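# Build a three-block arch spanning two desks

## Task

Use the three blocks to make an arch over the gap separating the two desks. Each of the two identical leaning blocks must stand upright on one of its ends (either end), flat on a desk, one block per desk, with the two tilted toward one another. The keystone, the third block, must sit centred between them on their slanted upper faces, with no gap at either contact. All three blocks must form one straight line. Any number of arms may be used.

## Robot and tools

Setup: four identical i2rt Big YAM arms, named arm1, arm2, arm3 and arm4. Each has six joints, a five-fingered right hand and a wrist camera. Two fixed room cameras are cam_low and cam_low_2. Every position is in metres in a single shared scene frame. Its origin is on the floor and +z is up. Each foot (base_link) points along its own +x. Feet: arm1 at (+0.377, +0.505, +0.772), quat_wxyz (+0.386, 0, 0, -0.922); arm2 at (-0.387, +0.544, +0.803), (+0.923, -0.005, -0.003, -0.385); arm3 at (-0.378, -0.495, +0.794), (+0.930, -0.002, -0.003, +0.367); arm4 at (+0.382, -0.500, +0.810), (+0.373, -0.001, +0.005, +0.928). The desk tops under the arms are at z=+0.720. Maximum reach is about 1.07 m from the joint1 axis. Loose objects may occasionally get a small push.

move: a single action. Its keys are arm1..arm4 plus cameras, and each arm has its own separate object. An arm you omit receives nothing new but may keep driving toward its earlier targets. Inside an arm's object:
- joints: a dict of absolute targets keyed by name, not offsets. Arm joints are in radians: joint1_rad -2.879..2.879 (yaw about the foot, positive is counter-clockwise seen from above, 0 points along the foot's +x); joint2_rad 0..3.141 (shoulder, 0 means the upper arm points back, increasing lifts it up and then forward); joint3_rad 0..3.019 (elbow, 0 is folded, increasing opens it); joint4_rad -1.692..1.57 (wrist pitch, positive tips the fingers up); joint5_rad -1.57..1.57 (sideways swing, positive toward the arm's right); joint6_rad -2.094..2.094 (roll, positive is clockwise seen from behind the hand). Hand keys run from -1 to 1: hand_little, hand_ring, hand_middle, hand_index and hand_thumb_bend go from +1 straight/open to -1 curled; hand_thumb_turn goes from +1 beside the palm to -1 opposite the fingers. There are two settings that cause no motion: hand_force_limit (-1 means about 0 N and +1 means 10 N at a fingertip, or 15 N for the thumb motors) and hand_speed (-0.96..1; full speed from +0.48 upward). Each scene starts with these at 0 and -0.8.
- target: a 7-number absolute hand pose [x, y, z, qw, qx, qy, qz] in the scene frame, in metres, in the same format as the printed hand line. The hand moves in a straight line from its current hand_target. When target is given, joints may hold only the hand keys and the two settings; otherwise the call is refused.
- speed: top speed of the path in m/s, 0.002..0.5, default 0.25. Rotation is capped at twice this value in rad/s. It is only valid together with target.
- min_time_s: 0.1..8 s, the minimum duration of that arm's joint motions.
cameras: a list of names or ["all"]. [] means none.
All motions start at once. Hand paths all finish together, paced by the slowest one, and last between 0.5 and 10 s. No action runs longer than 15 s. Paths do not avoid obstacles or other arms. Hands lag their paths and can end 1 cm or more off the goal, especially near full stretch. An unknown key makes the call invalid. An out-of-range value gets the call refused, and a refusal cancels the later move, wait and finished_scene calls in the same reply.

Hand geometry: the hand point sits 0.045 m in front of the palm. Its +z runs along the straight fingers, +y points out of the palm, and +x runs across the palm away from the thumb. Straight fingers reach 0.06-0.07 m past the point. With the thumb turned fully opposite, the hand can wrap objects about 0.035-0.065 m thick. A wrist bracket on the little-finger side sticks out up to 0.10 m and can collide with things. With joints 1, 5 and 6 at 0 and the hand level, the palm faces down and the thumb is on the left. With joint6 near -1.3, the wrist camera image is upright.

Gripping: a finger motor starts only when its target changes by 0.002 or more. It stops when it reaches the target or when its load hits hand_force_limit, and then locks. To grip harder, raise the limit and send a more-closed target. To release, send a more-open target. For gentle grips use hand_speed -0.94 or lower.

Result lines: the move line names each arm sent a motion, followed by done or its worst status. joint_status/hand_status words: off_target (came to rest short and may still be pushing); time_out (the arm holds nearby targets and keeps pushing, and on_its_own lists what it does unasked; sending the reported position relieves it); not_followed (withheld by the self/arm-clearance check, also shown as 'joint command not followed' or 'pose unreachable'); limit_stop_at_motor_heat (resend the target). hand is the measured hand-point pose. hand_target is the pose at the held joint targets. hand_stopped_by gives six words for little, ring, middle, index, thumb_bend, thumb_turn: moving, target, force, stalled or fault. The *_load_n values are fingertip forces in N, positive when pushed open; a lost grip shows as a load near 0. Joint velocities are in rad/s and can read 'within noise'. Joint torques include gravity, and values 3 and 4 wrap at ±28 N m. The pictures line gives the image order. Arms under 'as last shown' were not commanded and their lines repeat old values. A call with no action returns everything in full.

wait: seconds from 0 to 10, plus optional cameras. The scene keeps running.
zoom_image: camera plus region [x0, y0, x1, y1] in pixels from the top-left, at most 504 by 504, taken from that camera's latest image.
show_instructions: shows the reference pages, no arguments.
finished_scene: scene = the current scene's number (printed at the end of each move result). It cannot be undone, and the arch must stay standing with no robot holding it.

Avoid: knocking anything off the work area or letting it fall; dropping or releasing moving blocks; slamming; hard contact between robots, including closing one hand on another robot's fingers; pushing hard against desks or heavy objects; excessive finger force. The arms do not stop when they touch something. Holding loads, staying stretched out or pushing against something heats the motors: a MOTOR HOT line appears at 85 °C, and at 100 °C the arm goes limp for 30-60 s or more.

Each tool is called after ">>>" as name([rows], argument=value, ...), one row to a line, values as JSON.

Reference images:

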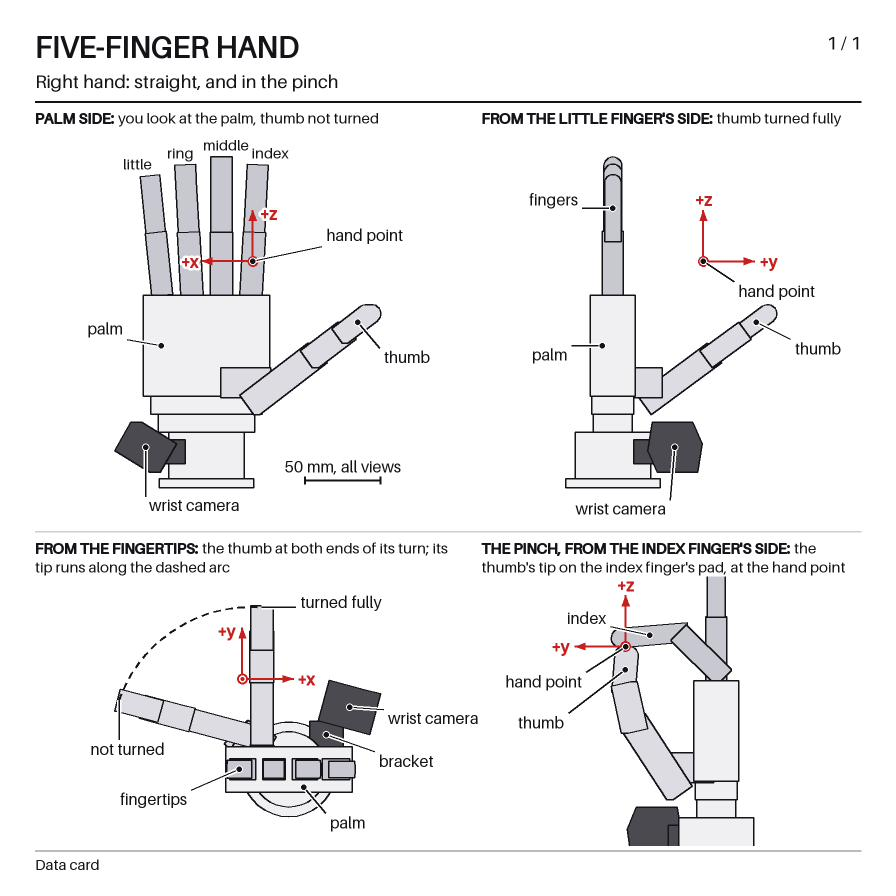

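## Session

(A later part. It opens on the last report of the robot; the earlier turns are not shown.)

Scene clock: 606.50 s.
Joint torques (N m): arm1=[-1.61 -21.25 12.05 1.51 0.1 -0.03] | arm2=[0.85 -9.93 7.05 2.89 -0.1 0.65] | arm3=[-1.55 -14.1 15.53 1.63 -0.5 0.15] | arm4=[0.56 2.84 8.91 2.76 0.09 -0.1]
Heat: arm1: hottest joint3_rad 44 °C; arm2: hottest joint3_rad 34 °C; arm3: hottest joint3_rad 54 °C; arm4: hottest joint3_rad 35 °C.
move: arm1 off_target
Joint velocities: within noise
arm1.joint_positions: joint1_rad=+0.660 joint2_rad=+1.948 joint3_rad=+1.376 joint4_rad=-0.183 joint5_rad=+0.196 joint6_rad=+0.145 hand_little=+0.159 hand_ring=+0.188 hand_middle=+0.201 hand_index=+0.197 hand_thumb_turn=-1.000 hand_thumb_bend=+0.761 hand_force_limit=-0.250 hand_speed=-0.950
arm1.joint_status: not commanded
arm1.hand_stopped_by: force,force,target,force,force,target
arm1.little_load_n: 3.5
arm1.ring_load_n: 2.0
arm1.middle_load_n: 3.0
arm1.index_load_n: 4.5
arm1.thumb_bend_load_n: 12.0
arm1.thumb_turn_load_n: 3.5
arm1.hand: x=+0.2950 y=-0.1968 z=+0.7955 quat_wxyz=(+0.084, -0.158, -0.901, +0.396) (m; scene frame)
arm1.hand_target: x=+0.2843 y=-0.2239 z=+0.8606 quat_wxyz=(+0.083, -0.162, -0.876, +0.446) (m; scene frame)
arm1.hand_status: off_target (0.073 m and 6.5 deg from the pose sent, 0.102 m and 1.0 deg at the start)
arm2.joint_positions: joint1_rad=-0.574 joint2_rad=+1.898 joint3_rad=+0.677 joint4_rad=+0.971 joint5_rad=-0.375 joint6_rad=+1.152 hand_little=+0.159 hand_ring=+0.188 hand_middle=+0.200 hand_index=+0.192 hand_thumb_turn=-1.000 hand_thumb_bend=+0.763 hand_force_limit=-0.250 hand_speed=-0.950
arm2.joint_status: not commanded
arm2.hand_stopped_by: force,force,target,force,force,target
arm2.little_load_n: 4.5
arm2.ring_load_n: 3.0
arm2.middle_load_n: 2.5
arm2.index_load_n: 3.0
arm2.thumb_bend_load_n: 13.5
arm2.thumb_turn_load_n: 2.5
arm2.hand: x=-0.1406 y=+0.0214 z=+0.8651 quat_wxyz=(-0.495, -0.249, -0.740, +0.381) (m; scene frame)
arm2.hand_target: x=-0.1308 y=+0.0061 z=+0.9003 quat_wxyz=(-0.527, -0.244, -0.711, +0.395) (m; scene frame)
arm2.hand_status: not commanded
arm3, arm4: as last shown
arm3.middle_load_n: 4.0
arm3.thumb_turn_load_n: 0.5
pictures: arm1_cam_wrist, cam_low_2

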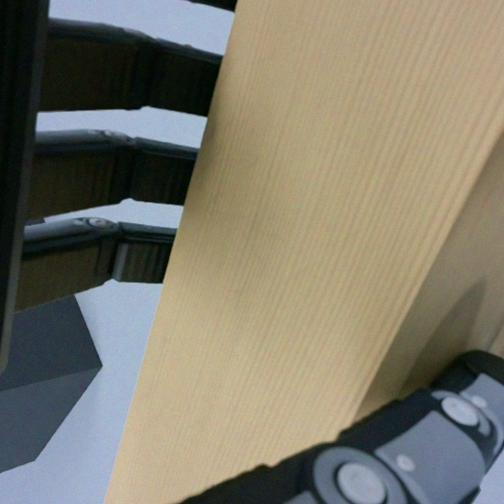

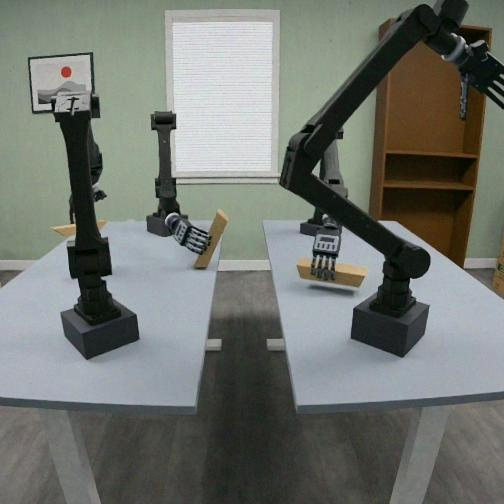

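>>> move(arm1={"target": [0.27, -0.16, 1.08, -0.0827, 0.1624, 0.8762, -0.4463], "speed": 0.12})

>>> move(arm1={"target": [0.17, 0.08, 1.09, 0.4824, 0.2621, -0.7407, 0.3886], "speed": 0.15}, cameras=["arm1_cam_wrist", "cam_low_2", "cam_low"])

Scene clock: 617.30 s.
Joint torques (N m): arm1=[-1.67 -15.21 16.58 1.47 0.06 -0.02] | arm2=[0.5 -9.82 6.94 2.95 -0.09 0.66] | arm3=[-1.61 -14.21 15.47 1.61 -0.48 0.16] | arm4=[0.73 2.26 8.84 2.89 0.08 -0.08]
Heat: arm1: hottest joint3_rad 46 °C; arm2: hottest joint3_rad 34 °C; arm3: hottest joint3_rad 54 °C; arm4: hottest joint3_rad 35 °C.
move: arm1 off_target
Joint velocities: within noise
arm1.joint_positions: joint1_rad=+0.619 joint2_rad=+1.611 joint3_rad=+1.513 joint4_rad=-0.662 joint5_rad=+0.164 joint6_rad=+0.120 hand_little=+0.159 hand_ring=+0.188 hand_middle=+0.201 hand_index=+0.197 hand_thumb_turn=-1.000 hand_thumb_bend=+0.761 hand_force_limit=-0.250 hand_speed=-0.950
arm1.joint_status: not commanded
arm1.hand_stopped_by: force,force,target,force,force,target
arm1.little_load_n: 3.5
arm1.ring_load_n: 1.5
arm1.middle_load_n: 2.5
arm1.index_load_n: 4.5
arm1.thumb_bend_load_n: 12.0
arm1.thumb_turn_load_n: 4.0
arm1.hand: x=+0.2810 y=-0.1317 z=+1.0118 quat_wxyz=(+0.082, -0.159, -0.903, +0.391) (m; scene frame)
arm1.hand_target: x=+0.2710 y=-0.1532 z=+1.0803 quat_wxyz=(+0.083, -0.162, -0.876, +0.447) (m; scene frame)
arm1.hand_status: off_target (0.075 m and 7.1 deg from the pose sent, 0.288 m and 6.5 deg at the start; pose on its path clipped on 56 of 109 steps)
arm2, arm3, arm4: as last shown
arm2.little_load_n: 4.0
arm2.index_load_n: 3.5
arm2.thumb_bend_load_n: 13.0
arm3.index_load_n: 4.0
arm4.index_load_n: -0.5
pictures: none

Scene clock: 622.27 s.
Joint torques (N m): arm1=[-1.73 -6.71 9.84 3.07 0.2 -0.32] | arm2=[0.85 -9.99 6.99 2.88 -0.08 0.67] | arm3=[-1.55 -14.33 15.46 1.59 -0.49 0.15] | arm4=[0.97 2.78 8.81 2.84 0.1 -0.09]
Heat: arm1: hottest joint3_rad 46 °C; arm2: hottest joint3_rad 34 °C; arm3: hottest joint3_rad 54 °C; arm4: hottest joint3_rad 35 °C.
move: arm1 off_target
Joint velocities: within noise
arm1.joint_positions: joint1_rad=+0.545 joint2_rad=+0.981 joint3_rad=+0.813 joint4_rad=-0.162 joint5_rad=+0.302 joint6_rad=-1.127 hand_little=+0.159 hand_ring=+0.188 hand_middle=+0.201 hand_index=+0.197 hand_thumb_turn=-1.000 hand_thumb_bend=+0.761 hand_force_limit=-0.250 hand_speed=-0.950
arm1.joint_status: not commanded
arm1.hand_stopped_by: force,force,target,force,force,target
arm1.little_load_n: 2.5
arm1.ring_load_n: 1.5
arm1.middle_load_n: 3.0
arm1.index_load_n: 4.5
arm1.thumb_bend_load_n: 12.0
arm1.thumb_turn_load_n: 5.0
arm1.hand: x=+0.1765 y=+0.0783 z=+1.0601 quat_wxyz=(+0.456, +0.269, -0.763, +0.370) (m; scene frame)
arm1.hand_target: x=+0.1703 y=+0.0808 z=+1.0898 quat_wxyz=(+0.482, +0.262, -0.741, +0.388) (m; scene frame)
arm1.hand_status: off_target (0.031 m and 4.5 deg from the pose sent, 0.252 m and 70.2 deg at the start)
arm2, arm3, arm4: as last shown
arm2.ring_load_n: 3.5
arm2.thumb_bend_load_n: 13.5
arm3.index_load_n: 3.5
arm4.index_load_n: 0.0
pictures: arm1_cam_wrist, cam_low, cam_low_2

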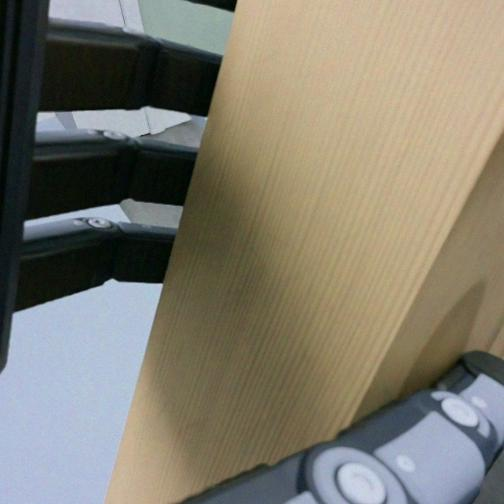

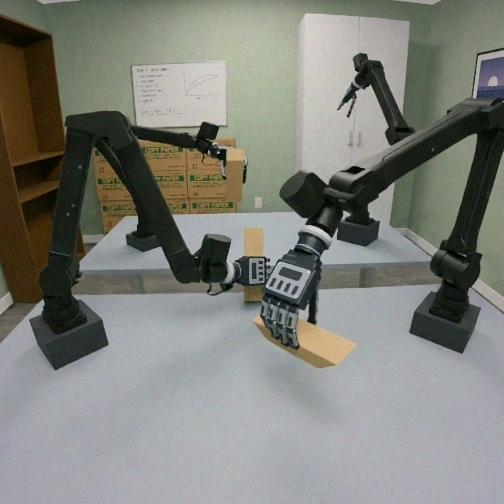

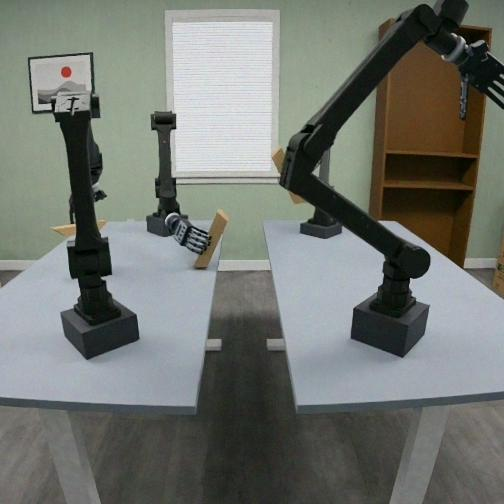

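>>> move(arm1={"target": [0.150, 0.0, 0.95, 0.4824, 0.2621, -0.7407, 0.3886], "speed": 0.1}, arm2={"target": [-0.118, 0.004, 0.885, -0.5279, -0.2448, -0.711, 0.3967], "speed": 0.05}, arm4={"joints": {"joint1_rad": 2.34}, "min_time_s": 5}, cameras=["cam_low_2", "cam_low"])

>>> zoom_image(camera="cam_low_2", region=[180, 180, 310, 310])

>>> zoom_image(camera="cam_low", region=[190, 180, 330, 320])

Scene clock: 642.60 s.
Joint torques (N m): arm1=[-1.55 -9.11 8.29 3.03 0.22 -0.3] | arm2=[1.14 -9.47 7.38 2.7 -0.07 0.64] | arm3=[-1.49 -14.33 15.51 1.59 -0.48 0.15] | arm4=[2.55 2.9 8.79 2.89 0.09 -0.09]
Heat: arm1: hottest joint3_rad 46 °C; arm2: hottest joint3_rad 34 °C; arm3: hottest joint3_rad 54 °C; arm4: hottest joint3_rad 35 °C.
move: arm1 off_target; arm2 off_target; arm4 done
Joint velocities: within noise
arm1.joint_positions: joint1_rad=+0.544 joint2_rad=+1.371 joint3_rad=+0.722 joint4_rad=+0.343 joint5_rad=+0.300 joint6_rad=-1.128 hand_little=+0.159 hand_ring=+0.188 hand_middle=+0.201 hand_index=+0.197 hand_thumb_turn=-1.000 hand_thumb_bend=+0.761 hand_force_limit=-0.250 hand_speed=-0.950
arm1.joint_status: not commanded
arm1.hand_stopped_by: force,force,target,force,force,target
arm1.little_load_n: 2.5
arm1.ring_load_n: 1.5
arm1.middle_load_n: 2.5
arm1.index_load_n: 5.0
arm1.thumb_bend_load_n: 12.0
arm1.thumb_turn_load_n: 5.0
arm1.hand: x=+0.1587 y=+0.0040 z=+0.9299 quat_wxyz=(+0.461, +0.266, -0.758, +0.378) (m; scene frame)
arm1.hand_target: x=+0.1502 y=+0.0007 z=+0.9500 quat_wxyz=(+0.482, +0.262, -0.741, +0.388) (m; scene frame)
arm1.hand_status: off_target (0.022 m and 3.4 deg from the pose sent, 0.138 m and 4.5 deg at the start)
arm2.joint_positions: joint1_rad=-0.549 joint2_rad=+1.937 joint3_rad=+0.677 joint4_rad=+1.017 joint5_rad=-0.348 joint6_rad=+1.160 hand_little=+0.159 hand_ring=+0.188 hand_middle=+0.200 hand_index=+0.192 hand_thumb_turn=-1.000 hand_thumb_bend=+0.763 hand_force_limit=-0.250 hand_speed=-0.950
arm2.joint_status: not commanded
arm2.hand_stopped_by: force,force,target,force,force,target
arm2.little_load_n: 4.0
arm2.ring_load_n: 3.0
arm2.middle_load_n: 2.5
arm2.index_load_n: 3.5
arm2.thumb_bend_load_n: 13.0
arm2.thumb_turn_load_n: 2.5
arm2.hand: x=-0.1314 y=+0.0237 z=+0.8538 quat_wxyz=(-0.496, -0.249, -0.739, +0.383) (m; scene frame)
arm2.hand_target: x=-0.1188 y=+0.0064 z=+0.8855 quat_wxyz=(-0.527, -0.244, -0.711, +0.395) (m; scene frame)
arm2.hand_status: off_target (0.039 m and 5.1 deg from the pose sent, 0.035 m and 5.3 deg at the start)
arm3: as last shown
arm3.middle_load_n: 4.5
arm4.joint_positions: joint1_rad=+2.331 joint2_rad=+0.602 joint3_rad=+1.437 joint4_rad=-1.316 joint5_rad=+0.075 joint6_rad=-0.995 hand_little=+1.000 hand_ring=+1.000 hand_middle=+1.000 hand_index=+1.000 hand_thumb_turn=+1.000 hand_thumb_bend=+1.000 hand_force_limit=+0.000 hand_speed=-0.800
arm4.joint_status: all done
arm4.hand_stopped_by: target,target,target,target,target,target
arm4.little_load_n: 0.0
arm4.ring_load_n: 0.0
arm4.middle_load_n: 0.0
arm4.index_load_n: 0.0
arm4.thumb_bend_load_n: 0.0
arm4.thumb_turn_load_n: 0.0
arm4.hand: x=+0.3334 y=-0.7076 z=+1.3212 quat_wxyz=(-0.279, -0.388, +0.759, -0.442) (m; scene frame)
arm4.hand_target: x=+0.3354 y=-0.7064 z=+1.3299 quat_wxyz=(-0.281, -0.388, +0.753, -0.451) (m; scene frame)
arm4.hand_status: not commanded
pictures: cam_low, cam_low_2

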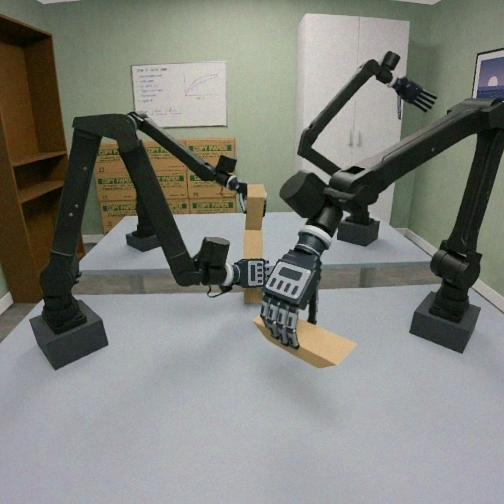

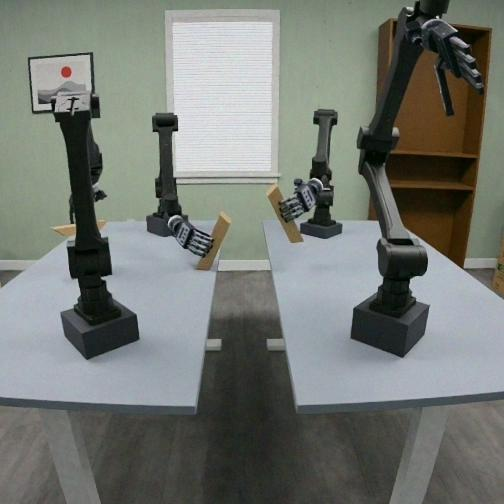

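Scaled by 3.877 from the camera's 504x504 image, which has a finer 720x720 frame.

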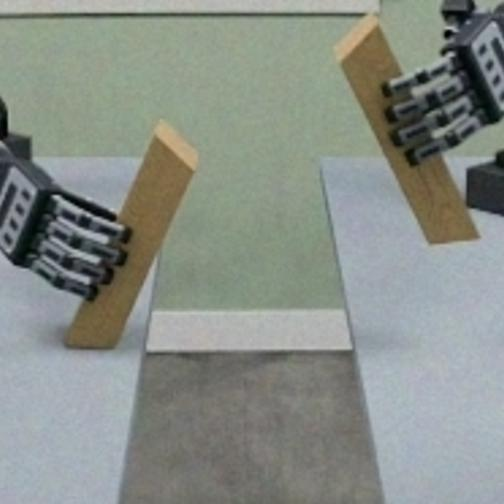

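Scaled by 3.600 from the camera's 504x504 image, which has a finer 720x720 frame.

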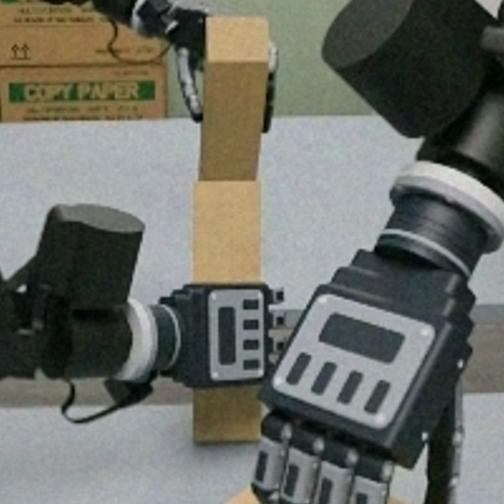

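>>> move(arm1={"target": [0.126, 0.0, 0.885, 0.51425, 0.2788, -0.71896, 0.3768], "speed": 0.06}, arm2={"target": [-0.131, -0.016, 0.895, -0.54633, -0.25511, -0.69694, 0.39016], "speed": 0.04}, cameras=["cam_low_2", "cam_low"])

>>> zoom_image(camera="cam_low_2", region=[180, 180, 310, 310])

>>> zoom_image(camera="cam_low", region=[190, 180, 330, 320])

Scene clock: 683.60 s.
Joint torques (N m): arm1=[-1.61 -9.88 6.82 3.15 0.17 -0.31] | arm2=[-0.91 -10.46 7.69 2.82 -0.32 0.69] | arm3=[-1.55 -14.27 15.47 1.61 -0.49 0.14] | arm4=[2.14 2.78 8.72 2.81 0.08 -0.09]
Heat: arm1: hottest joint3_rad 43 °C; arm2: hottest joint3_rad 34 °C; arm3: hottest joint3_rad 55 °C; arm4: hottest joint3_rad 35 °C.
move: arm1 off_target; arm2 off_target
Joint velocities: within noise
arm1.joint_positions: joint1_rad=+0.503 joint2_rad=+1.568 joint3_rad=+0.647 joint4_rad=+0.667 joint5_rad=+0.280 joint6_rad=-1.221 hand_little=+0.159 hand_ring=+0.188 hand_middle=+0.201 hand_index=+0.197 hand_thumb_turn=-1.000 hand_thumb_bend=+0.761 hand_force_limit=-0.250 hand_speed=-0.950
arm1.joint_status: not commanded
arm1.hand_stopped_by: force,force,target,force,force,target
arm1.little_load_n: 2.5
arm1.ring_load_n: 1.5
arm1.middle_load_n: 3.0
arm1.index_load_n: 5.0
arm1.thumb_bend_load_n: 11.5
arm1.thumb_turn_load_n: 5.0
arm1.hand: x=+0.1346 y=+0.0041 z=+0.8662 quat_wxyz=(+0.493, +0.281, -0.736, +0.369) (m; scene frame)
arm1.hand_target: x=+0.1262 y=+0.0005 z=+0.8850 quat_wxyz=(+0.514, +0.278, -0.719, +0.376) (m; scene frame)
arm1.hand_status: off_target (0.021 m and 3.3 deg from the pose sent, 0.056 m and 7.7 deg at the start)
arm2.joint_positions: joint1_rad=-0.565 joint2_rad=+1.965 joint3_rad=+0.721 joint4_rad=+1.017 joint5_rad=-0.388 joint6_rad=+1.203 hand_little=+0.159 hand_ring=+0.188 hand_middle=+0.200 hand_index=+0.192 hand_thumb_turn=-1.000 hand_thumb_bend=+0.763 hand_force_limit=-0.250 hand_speed=-0.950
arm2.joint_status: not commanded
arm2.hand_stopped_by: force,force,target,force,force,target
arm2.little_load_n: 4.5
arm2.ring_load_n: 3.5
arm2.middle_load_n: 2.0
arm2.index_load_n: 3.5
arm2.thumb_bend_load_n: 13.5
arm2.thumb_turn_load_n: 2.5
arm2.hand: x=-0.1313 y=+0.0101 z=+0.8579 quat_wxyz=(-0.514, -0.255, -0.730, +0.370) (m; scene frame)
arm2.hand_target: x=-0.1320 y=-0.0133 z=+0.8954 quat_wxyz=(-0.545, -0.254, -0.698, +0.389) (m; scene frame)
arm2.hand_status: off_target (0.045 m and 5.8 deg from the pose sent, 0.057 m and 7.6 deg at the start)
arm3, arm4: as last shown
arm3.middle_load_n: 4.0
arm4.ring_load_n: -0.5
pictures: cam_low, cam_low_2

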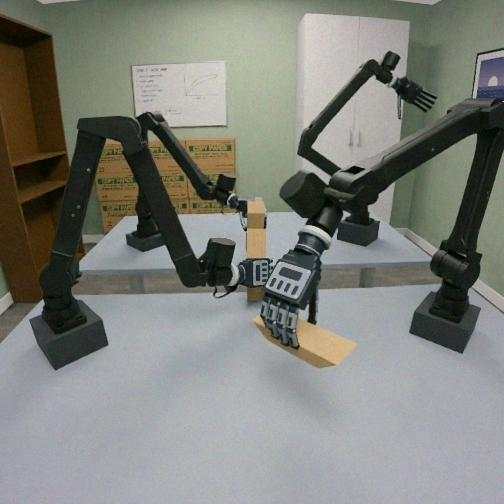

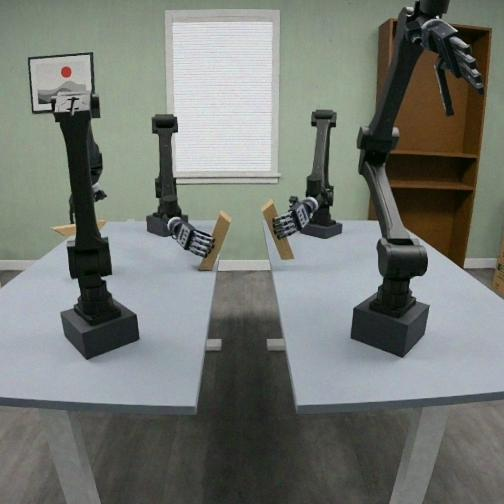

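Scaled by 3.877 from the camera's 504x504 image, which has a finer 720x720 frame.

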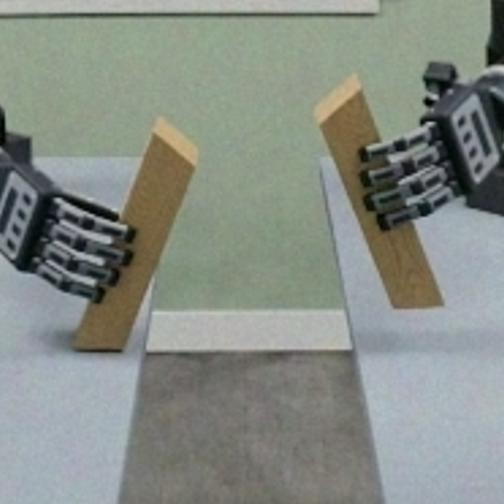

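Scaled by 3.600 from the camera's 504x504 image, which has a finer 720x720 frame.

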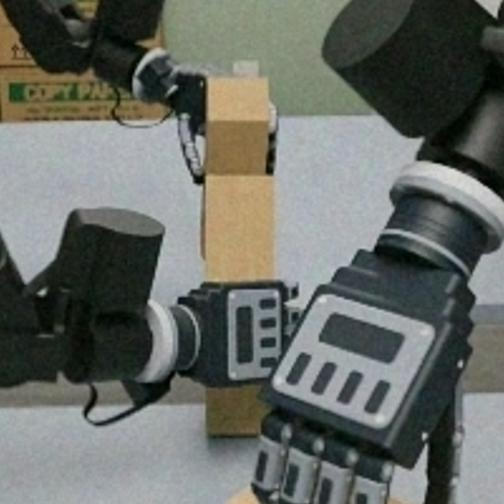

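>>> zoom_image(camera="cam_low_2", region=[250, 190, 320, 270])

>>> zoom_image(camera="cam_low_2", region=[180, 200, 250, 280])

Scaled by 6.300 from the camera's 504x504 image, which has a finer 720x720 frame.

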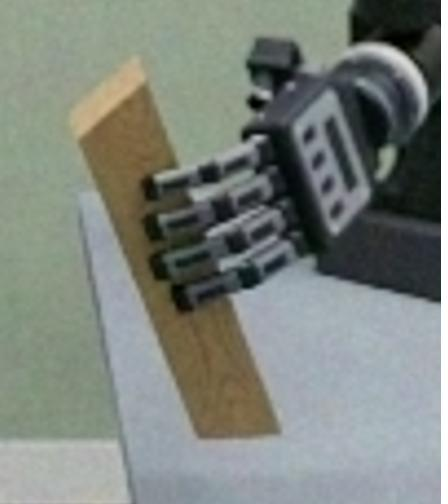

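Scaled by 6.300 from the camera's 504x504 image, which has a finer 720x720 frame.

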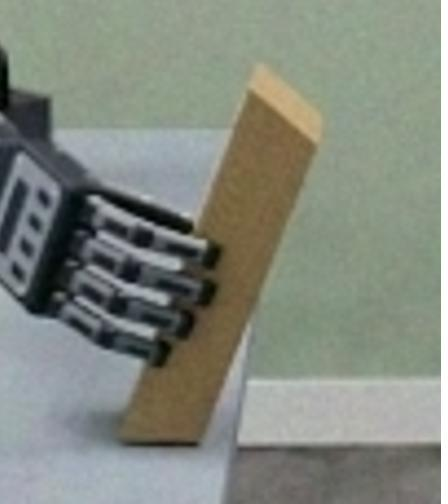

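>>> move(arm1={"target": [0.126, 0.0, 0.855, 0.51425, 0.2788, -0.71896, 0.3768], "speed": 0.04}, arm2={"target": [-0.151, -0.024, 0.898, -0.54633, -0.25511, -0.69694, 0.39016], "speed": 0.03}, cameras=["cam_low_2", "cam_low"])

>>> zoom_image(camera="cam_low_2", region=[190, 195, 300, 285])

>>> zoom_image(camera="cam_low", region=[220, 190, 300, 310])

Scene clock: 708.97 s.
Joint torques (N m): arm1=[-1.2 -10.52 6.11 3.22 0.15 -0.33] | arm2=[-1.14 -10.64 7.75 2.29 -0.32 0.61] | arm3=[-1.55 -14.39 15.51 1.63 -0.49 0.14] | arm4=[2.08 2.67 8.75 2.8 0.08 -0.09]
Heat: arm1: hottest joint3_rad 42 °C; arm2: hottest joint3_rad 33 °C; arm3: hottest joint3_rad 55 °C; arm4: hottest joint3_rad 35 °C.
move: arm1 off_target; arm2 off_target
Joint velocities: within noise
arm1.joint_positions: joint1_rad=+0.503 joint2_rad=+1.654 joint3_rad=+0.631 joint4_rad=+0.772 joint5_rad=+0.280 joint6_rad=-1.221 hand_little=+0.159 hand_ring=+0.188 hand_middle=+0.201 hand_index=+0.197 hand_thumb_turn=-1.000 hand_thumb_bend=+0.761 hand_force_limit=-0.250 hand_speed=-0.950
arm1.joint_status: not commanded
arm1.hand_stopped_by: force,force,target,force,force,target
arm1.little_load_n: 2.5
arm1.ring_load_n: 1.5
arm1.middle_load_n: 2.5
arm1.index_load_n: 5.0
arm1.thumb_bend_load_n: 11.5
arm1.thumb_turn_load_n: 5.0
arm1.hand: x=+0.1345 y=+0.0035 z=+0.8381 quat_wxyz=(+0.493, +0.281, -0.735, +0.370) (m; scene frame)
arm1.hand_target: x=+0.1262 y=+0.0003 z=+0.8551 quat_wxyz=(+0.514, +0.278, -0.719, +0.376) (m; scene frame)
arm1.hand_status: off_target (0.019 m and 3.1 deg from the pose sent, 0.015 m and 3.3 deg at the start)
arm2.joint_positions: joint1_rad=-0.612 joint2_rad=+1.965 joint3_rad=+0.734 joint4_rad=+1.017 joint5_rad=-0.433 joint6_rad=+1.203 hand_little=+0.159 hand_ring=+0.188 hand_middle=+0.200 hand_index=+0.192 hand_thumb_turn=-1.000 hand_thumb_bend=+0.763 hand_force_limit=-0.250 hand_speed=-0.950
arm2.joint_status: not commanded
arm2.hand_stopped_by: force,force,target,force,force,target
arm2.little_load_n: 4.5
arm2.ring_load_n: 3.0
arm2.middle_load_n: 2.5
arm2.index_load_n: 3.5
arm2.thumb_bend_load_n: 13.5
arm2.thumb_turn_load_n: 2.5
arm2.hand: x=-0.1500 y=+0.0010 z=+0.8637 quat_wxyz=(-0.520, -0.256, -0.725, +0.372) (m; scene frame)
arm2.hand_target: x=-0.1518 y=-0.0216 z=+0.8985 quat_wxyz=(-0.546, -0.254, -0.697, +0.390) (m; scene frame)
arm2.hand_status: off_target (0.042 m and 4.9 deg from the pose sent, 0.056 m and 5.8 deg at the start)
arm3, arm4: as last shown
arm3.thumb_turn_load_n: 1.0
arm4.ring_load_n: 0.0
pictures: cam_low, cam_low_2

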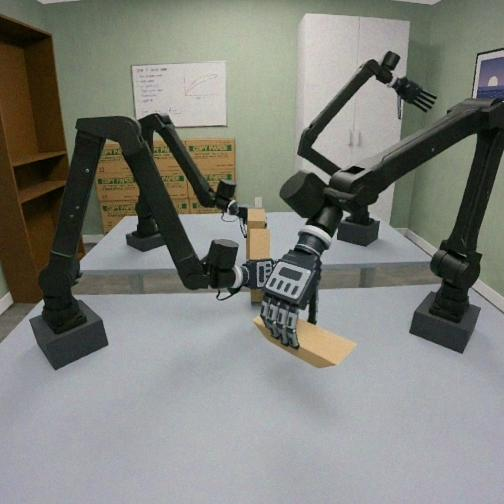

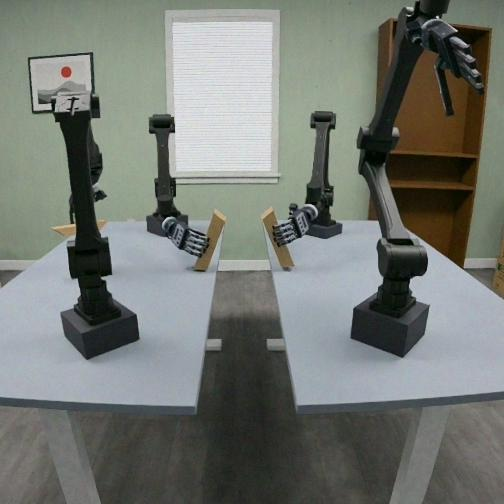

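Scaled by 4.582 from the camera's 504x504 image, which has a finer 720x720 frame.

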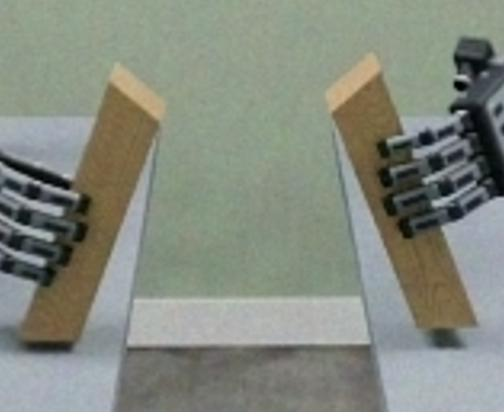

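Scaled by 4.200 from the camera's 504x504 image, which has a finer 720x720 frame.

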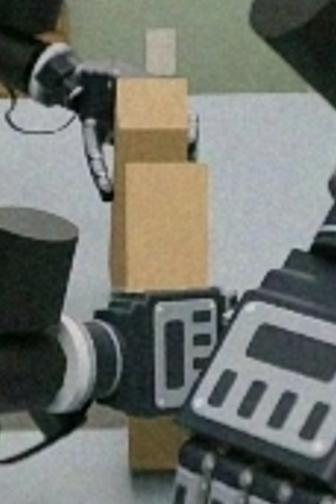

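>>> zoom_image(camera="cam_low_2", region=[185, 240, 225, 280])

>>> zoom_image(camera="cam_low_2", region=[270, 240, 310, 280])

>>> zoom_image(camera="cam_low", region=[230, 200, 290, 260])

Scaled by 12.600 from the camera's 504x504 image, which has a finer 720x720 frame.

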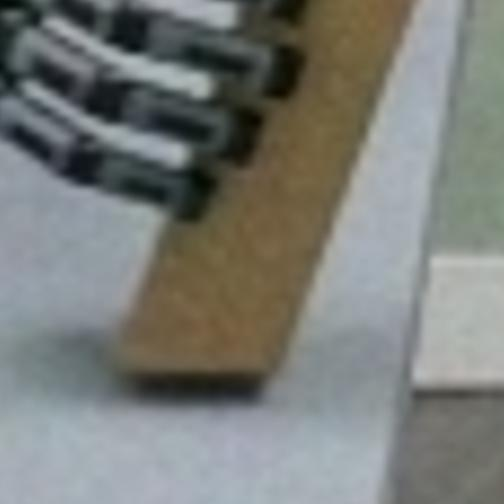

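Scaled by 12.600 from the camera's 504x504 image, which has a finer 720x720 frame.

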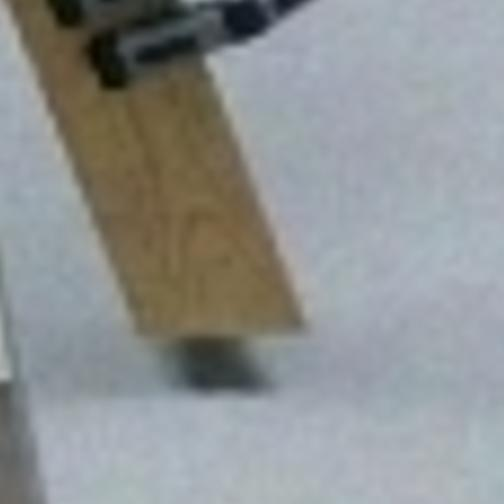

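Scaled by 8.400 from the camera's 504x504 image, which has a finer 720x720 frame.

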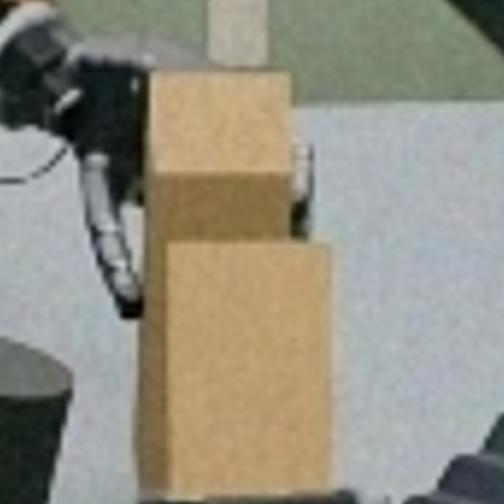

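>>> move(arm1={"target": [0.122, -0.007, 0.844, 0.51425, 0.2788, -0.71896, 0.3768], "speed": 0.03}, arm2={"target": [-0.140, -0.020, 0.893, -0.54633, -0.25511, -0.69694, 0.39016], "speed": 0.03}, cameras=["cam_low_2", "cam_low"])

>>> zoom_image(camera="cam_low_2", region=[190, 195, 300, 285])

>>> zoom_image(camera="cam_low", region=[230, 200, 290, 260])

Scene clock: 743.77 s.
Joint torques (N m): arm1=[-1.67 -10.46 6.95 3.18 0.16 -0.33] | arm2=[0.97 -10.52 7.3 2.92 -0.07 0.67] | arm3=[-1.49 -14.21 15.51 1.65 -0.49 0.15] | arm4=[2.2 2.84 8.8 2.84 0.08 -0.11]
Heat: arm1: hottest joint3_rad 40 °C; arm2: hottest joint3_rad 34 °C; arm3: hottest joint3_rad 55 °C; arm4: hottest joint3_rad 35 °C.
move: arm1 off_target; arm2 off_target
Joint velocities: within noise
arm1.joint_positions: joint1_rad=+0.499 joint2_rad=+1.699 joint3_rad=+0.631 joint4_rad=+0.803 joint5_rad=+0.275 joint6_rad=-1.223 hand_little=+0.159 hand_ring=+0.187 hand_middle=+0.201 hand_index=+0.197 hand_thumb_turn=-1.000 hand_thumb_bend=+0.761 hand_force_limit=-0.250 hand_speed=-0.950
arm1.joint_status: not commanded
arm1.hand_stopped_by: force,force,target,force,force,target
arm1.little_load_n: 2.5
arm1.ring_load_n: 1.5
arm1.middle_load_n: 2.5
arm1.index_load_n: 5.0
arm1.thumb_bend_load_n: 11.5
arm1.thumb_turn_load_n: 5.0
arm1.hand: x=+0.1327 y=+0.0039 z=+0.8210 quat_wxyz=(+0.490, +0.284, -0.739, +0.365) (m; scene frame)
arm1.hand_target: x=+0.1223 y=-0.0061 z=+0.8442 quat_wxyz=(+0.514, +0.278, -0.719, +0.376) (m; scene frame)
arm1.hand_status: off_target (0.028 m and 3.9 deg from the pose sent, 0.017 m and 3.2 deg at the start)
arm2.joint_positions: joint1_rad=-0.608 joint2_rad=+1.976 joint3_rad=+0.734 joint4_rad=+1.017 joint5_rad=-0.416 joint6_rad=+1.203 hand_little=+0.159 hand_ring=+0.188 hand_middle=+0.200 hand_index=+0.192 hand_thumb_turn=-1.000 hand_thumb_bend=+0.763 hand_force_limit=-0.250 hand_speed=-0.950
arm2.joint_status: not commanded
arm2.hand_stopped_by: force,force,target,force,force,target
arm2.little_load_n: 4.5
arm2.ring_load_n: 3.0
arm2.middle_load_n: 2.5
arm2.index_load_n: 3.0
arm2.thumb_bend_load_n: 13.5
arm2.thumb_turn_load_n: 2.5
arm2.hand: x=-0.1503 y=-0.0002 z=+0.8573 quat_wxyz=(-0.514, -0.262, -0.726, +0.373) (m; scene frame)
arm2.hand_target: x=-0.1409 y=-0.0175 z=+0.8933 quat_wxyz=(-0.546, -0.254, -0.697, +0.389) (m; scene frame)
arm2.hand_status: off_target (0.042 m and 5.4 deg from the pose sent, 0.038 m and 4.9 deg at the start)
arm3, arm4: as last shown
arm3.little_load_n: 0.5
arm3.middle_load_n: 4.5
arm3.thumb_bend_load_n: 10.0
arm3.thumb_turn_load_n: 0.5
arm4.ring_load_n: -0.5
pictures: cam_low, cam_low_2

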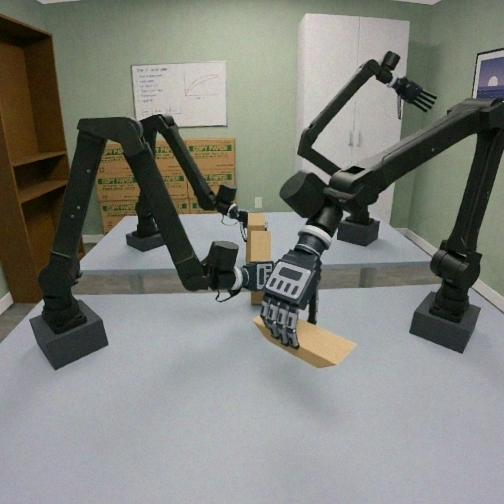

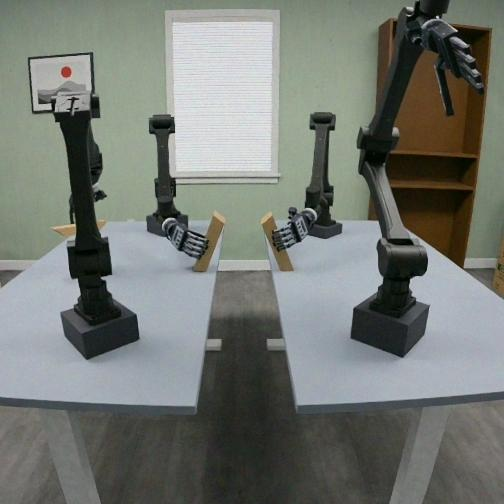

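Scaled by 4.582 from the camera's 504x504 image, which has a finer 720x720 frame.

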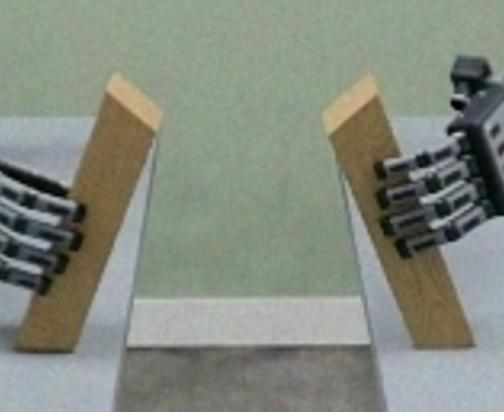

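Scaled by 8.400 from the camera's 504x504 image, which has a finer 720x720 frame.

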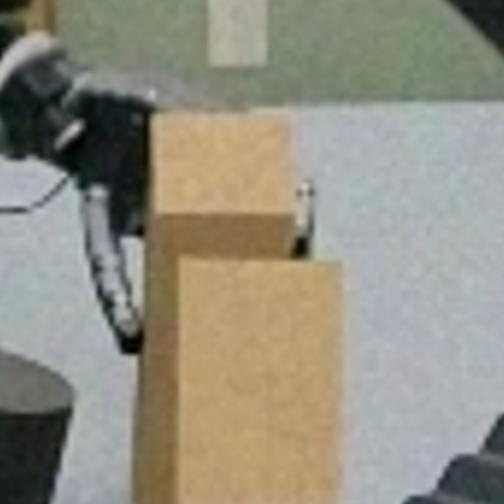

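>>> move(arm2={"target": [-0.126, -0.002, 0.903, -0.54633, -0.25511, -0.69694, 0.39016], "speed": 0.04}, cameras=["cam_low_2", "cam_low"])

>>> zoom_image(camera="cam_low_2", region=[190, 195, 300, 285])

>>> zoom_image(camera="cam_low", region=[230, 200, 290, 260])

Scene clock: 750.83 s.
Joint torques (N m): arm1=[-1.49 -10.64 6.93 3.17 0.17 -0.33] | arm2=[0.73 -13.22 4.57 2.86 -0.06 0.67] | arm3=[-1.67 -14.39 15.5 1.62 -0.48 0.16] | arm4=[2.2 3.08 8.76 2.86 0.06 -0.1]
Heat: arm1: hottest joint3_rad 40 °C; arm2: hottest joint3_rad 34 °C; arm3: hottest joint3_rad 55 °C; arm4: hottest joint3_rad 35 °C.
move: arm2 off_target
Joint velocities: within noise
arm1, arm4: as last shown
arm2.joint_positions: joint1_rad=-0.567 joint2_rad=+1.973 joint3_rad=+0.734 joint4_rad=+1.019 joint5_rad=-0.377 joint6_rad=+1.207 hand_little=+0.159 hand_ring=+0.188 hand_middle=+0.200 hand_index=+0.192 hand_thumb_turn=-1.000 hand_thumb_bend=+0.763 hand_force_limit=-0.250 hand_speed=-0.950
arm2.joint_status: not commanded
arm2.hand_stopped_by: force,force,target,force,force,target
arm2.little_load_n: 4.5
arm2.ring_load_n: 3.5
arm2.middle_load_n: 2.5
arm2.index_load_n: 3.5
arm2.thumb_bend_load_n: 13.5
arm2.thumb_turn_load_n: 2.5
arm2.hand: x=-0.1328 y=+0.0033 z=+0.8584 quat_wxyz=(-0.514, -0.260, -0.727, +0.374) (m; scene frame)
arm2.hand_target: x=-0.1261 y=-0.0010 z=+0.9020 quat_wxyz=(-0.546, -0.254, -0.697, +0.389) (m; scene frame)
arm2.hand_status: off_target (0.045 m and 5.4 deg from the pose sent, 0.052 m and 5.4 deg at the start)
arm3.joint_positions: joint1_rad=+1.129 joint2_rad=+1.434 joint3_rad=+1.016 joint4_rad=-0.364 joint5_rad=-0.377 joint6_rad=-0.286 hand_little=+0.050 hand_ring=+0.177 hand_middle=+0.200 hand_index=+0.200 hand_thumb_turn=-1.000 hand_thumb_bend=+0.757 hand_force_limit=-0.600 hand_speed=-0.950
arm3.joint_status: not commanded
arm3.hand_stopped_by: target,force,target,target,force,target
arm3.little_load_n: 0.0
arm3.ring_load_n: 3.0
arm3.middle_load_n: 4.0
arm3.index_load_n: 3.5
arm3.thumb_bend_load_n: 9.5
arm3.thumb_turn_load_n: 1.0
arm3.hand: x=-0.6153 y=-0.0279 z=+0.9291 quat_wxyz=(-0.374, +0.846, +0.336, -0.175) (m; scene frame)
arm3.hand_target: x=-0.6188 y=-0.0032 z=+0.9804 quat_wxyz=(-0.420, +0.825, +0.337, -0.171) (m; scene frame)
arm3.hand_status: not commanded
arm4.ring_load_n: 0.0
pictures: cam_low, cam_low_2

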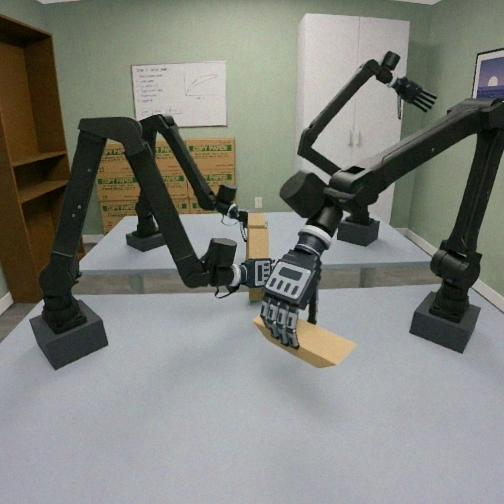

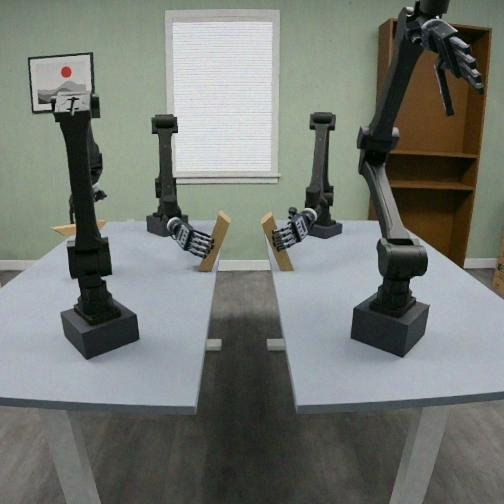

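Scaled by 4.582 from the camera's 504x504 image, which has a finer 720x720 frame.

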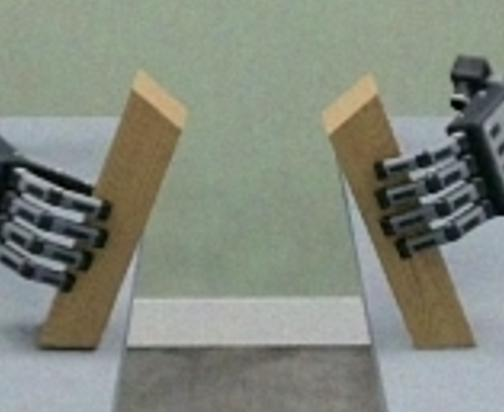

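Scaled by 8.400 from the camera's 504x504 image, which has a finer 720x720 frame.

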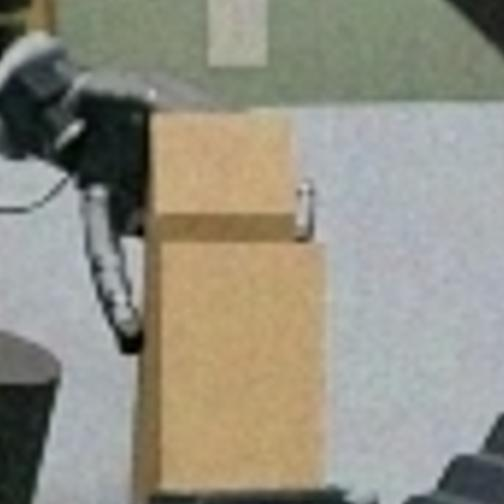

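>>> move(arm2={"target": [-0.144, -0.001, 0.904, -0.54633, -0.25511, -0.69694, 0.39016], "speed": 0.03}, cameras=["cam_low_2", "cam_low"])

>>> zoom_image(camera="cam_low_2", region=[190, 195, 300, 285])

>>> zoom_image(camera="cam_low", region=[230, 200, 290, 260])

Scene clock: 760.20 s.
Joint torques (N m): arm1=[-1.85 -10.64 6.91 3.11 0.16 -0.33] | arm2=[-0.91 -13.04 4.57 2.89 -0.32 0.62] | arm3=[-1.44 -14.21 15.5 1.62 -0.49 0.16] | arm4=[2.55 2.67 8.77 2.71 0.08 -0.1]
Heat: arm1: hottest joint3_rad 40 °C; arm2: hottest joint3_rad 33 °C; arm3: hottest joint3_rad 56 °C; arm4: hottest joint3_rad 35 °C.
move: arm2 off_target
Joint velocities: within noise
arm1, arm3, arm4: as last shown
arm1.middle_load_n: 3.0
arm2.joint_positions: joint1_rad=-0.586 joint2_rad=+1.963 joint3_rad=+0.719 joint4_rad=+1.022 joint5_rad=-0.408 joint6_rad=+1.207 hand_little=+0.159 hand_ring=+0.188 hand_middle=+0.200 hand_index=+0.192 hand_thumb_turn=-1.000 hand_thumb_bend=+0.763 hand_force_limit=-0.250 hand_speed=-0.950
arm2.joint_status: not commanded
arm2.hand_stopped_by: force,force,target,force,force,target
arm2.little_load_n: 4.5
arm2.ring_load_n: 3.0
arm2.middle_load_n: 2.5
arm2.index_load_n: 3.0
arm2.thumb_bend_load_n: 13.5
arm2.thumb_turn_load_n: 2.5
arm2.hand: x=-0.1401 y=+0.0085 z=+0.8601 quat_wxyz=(-0.517, -0.258, -0.728, +0.369) (m; scene frame)
arm2.hand_target: x=-0.1438 y=-0.0001 z=+0.9028 quat_wxyz=(-0.546, -0.254, -0.697, +0.389) (m; scene frame)
arm2.hand_status: off_target (0.045 m and 5.4 deg from the pose sent, 0.047 m and 5.5 deg at the start)
arm3.thumb_turn_load_n: 0.5
arm4.little_load_n: -0.5
pictures: cam_low, cam_low_2

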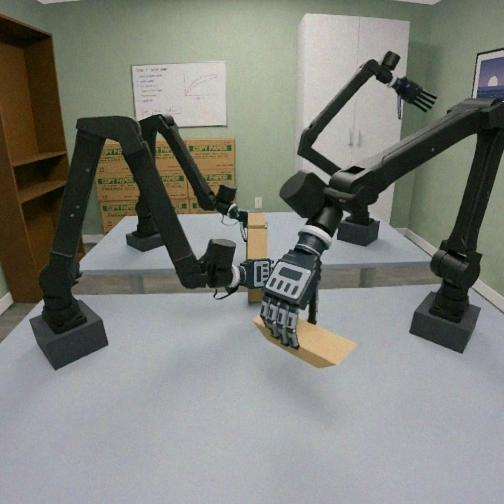

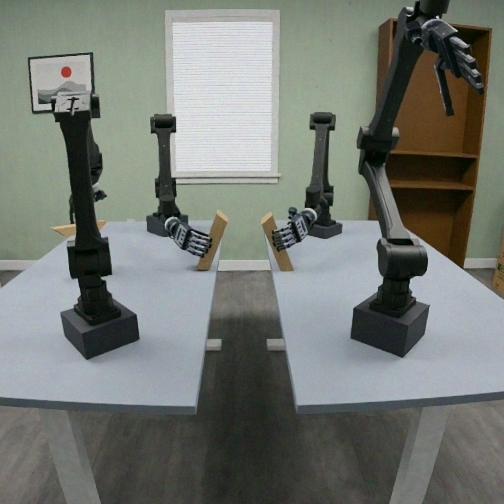

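Scaled by 4.582 from the camera's 504x504 image, which has a finer 720x720 frame.

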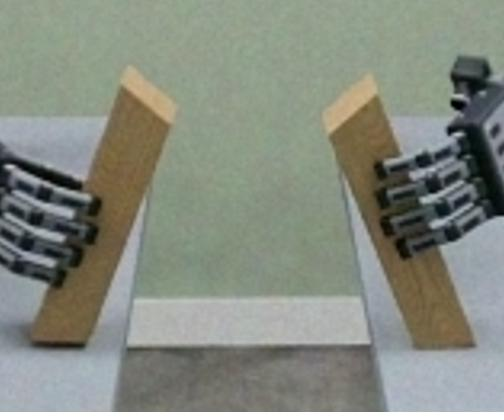

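Scaled by 8.400 from the camera's 504x504 image, which has a finer 720x720 frame.

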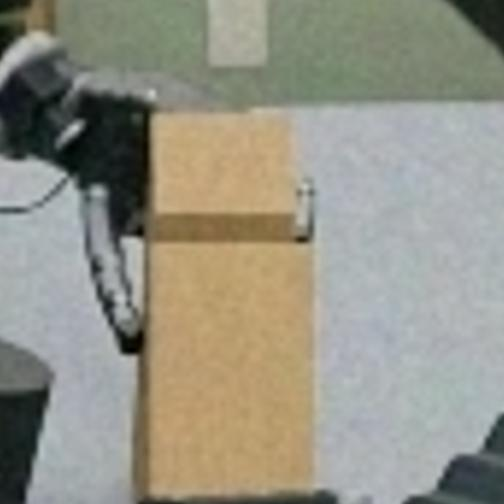

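>>> move(arm2={"target": [-0.149, -0.004, 0.886, -0.54633, -0.25511, -0.69694, 0.39016], "speed": 0.03}, cameras=["cam_low_2", "cam_low"])

>>> zoom_image(camera="cam_low_2", region=[190, 195, 300, 285])

>>> zoom_image(camera="cam_low", region=[230, 200, 290, 260])

Scene clock: 769.17 s.
Joint torques (N m): arm1=[-1.55 -10.81 6.91 3.12 0.18 -0.31] | arm2=[-1.2 -10.46 5.15 2.88 -0.3 0.61] | arm3=[-1.55 -14.15 15.53 1.57 -0.49 0.15] | arm4=[2.49 2.61 8.73 2.77 0.07 -0.11]
Heat: arm1: hottest joint3_rad 40 °C; arm2: hottest joint3_rad 32 °C; arm3: hottest joint3_rad 56 °C; arm4: hottest joint3_rad 35 °C.
move: arm2 off_target
Joint velocities: within noise
arm1, arm3, arm4: as last shown
arm2.joint_positions: joint1_rad=-0.598 joint2_rad=+1.980 joint3_rad=+0.719 joint4_rad=+1.065 joint5_rad=-0.421 joint6_rad=+1.207 hand_little=+0.159 hand_ring=+0.188 hand_middle=+0.200 hand_index=+0.192 hand_thumb_turn=-1.000 hand_thumb_bend=+0.763 hand_force_limit=-0.250 hand_speed=-0.950
arm2.joint_status: not commanded
arm2.hand_stopped_by: force,force,target,force,force,target
arm2.little_load_n: 4.0
arm2.ring_load_n: 3.0
arm2.middle_load_n: 2.5
arm2.index_load_n: 3.0
arm2.thumb_bend_load_n: 13.5
arm2.thumb_turn_load_n: 2.5
arm2.hand: x=-0.1451 y=+0.0072 z=+0.8606 quat_wxyz=(-0.523, -0.252, -0.721, +0.377) (m; scene frame)
arm2.hand_target: x=-0.1491 y=-0.0032 z=+0.8858 quat_wxyz=(-0.545, -0.254, -0.697, +0.390) (m; scene frame)
arm2.hand_status: off_target (0.028 m and 4.1 deg from the pose sent, 0.030 m and 5.4 deg at the start)
arm3.thumb_bend_load_n: 10.0
arm3.thumb_turn_load_n: 1.0
arm4.little_load_n: 0.0
pictures: cam_low, cam_low_2

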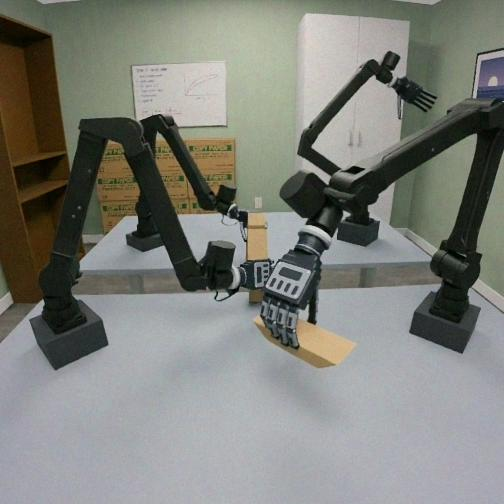

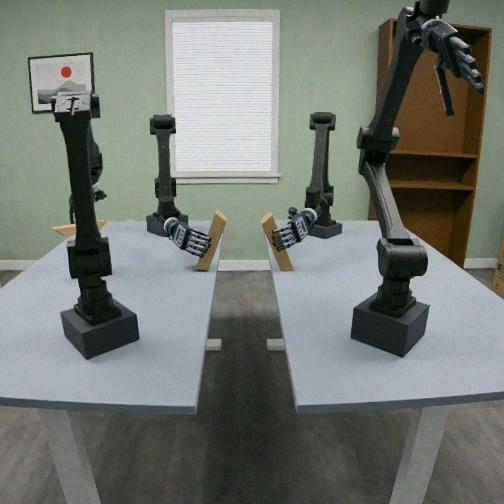

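Scaled by 4.582 from the camera's 504x504 image, which has a finer 720x720 frame.

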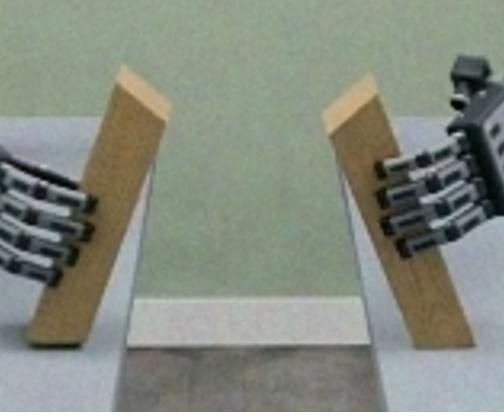

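Scaled by 8.400 from the camera's 504x504 image, which has a finer 720x720 frame.

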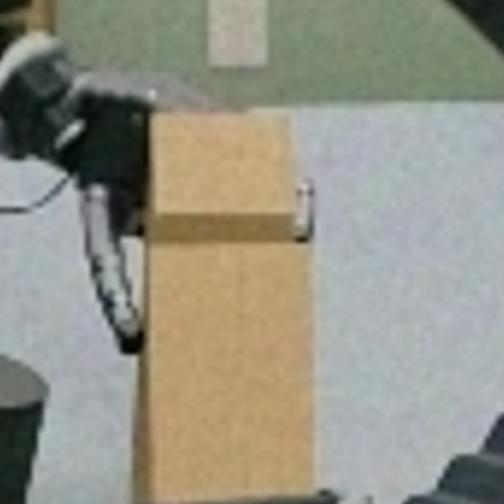

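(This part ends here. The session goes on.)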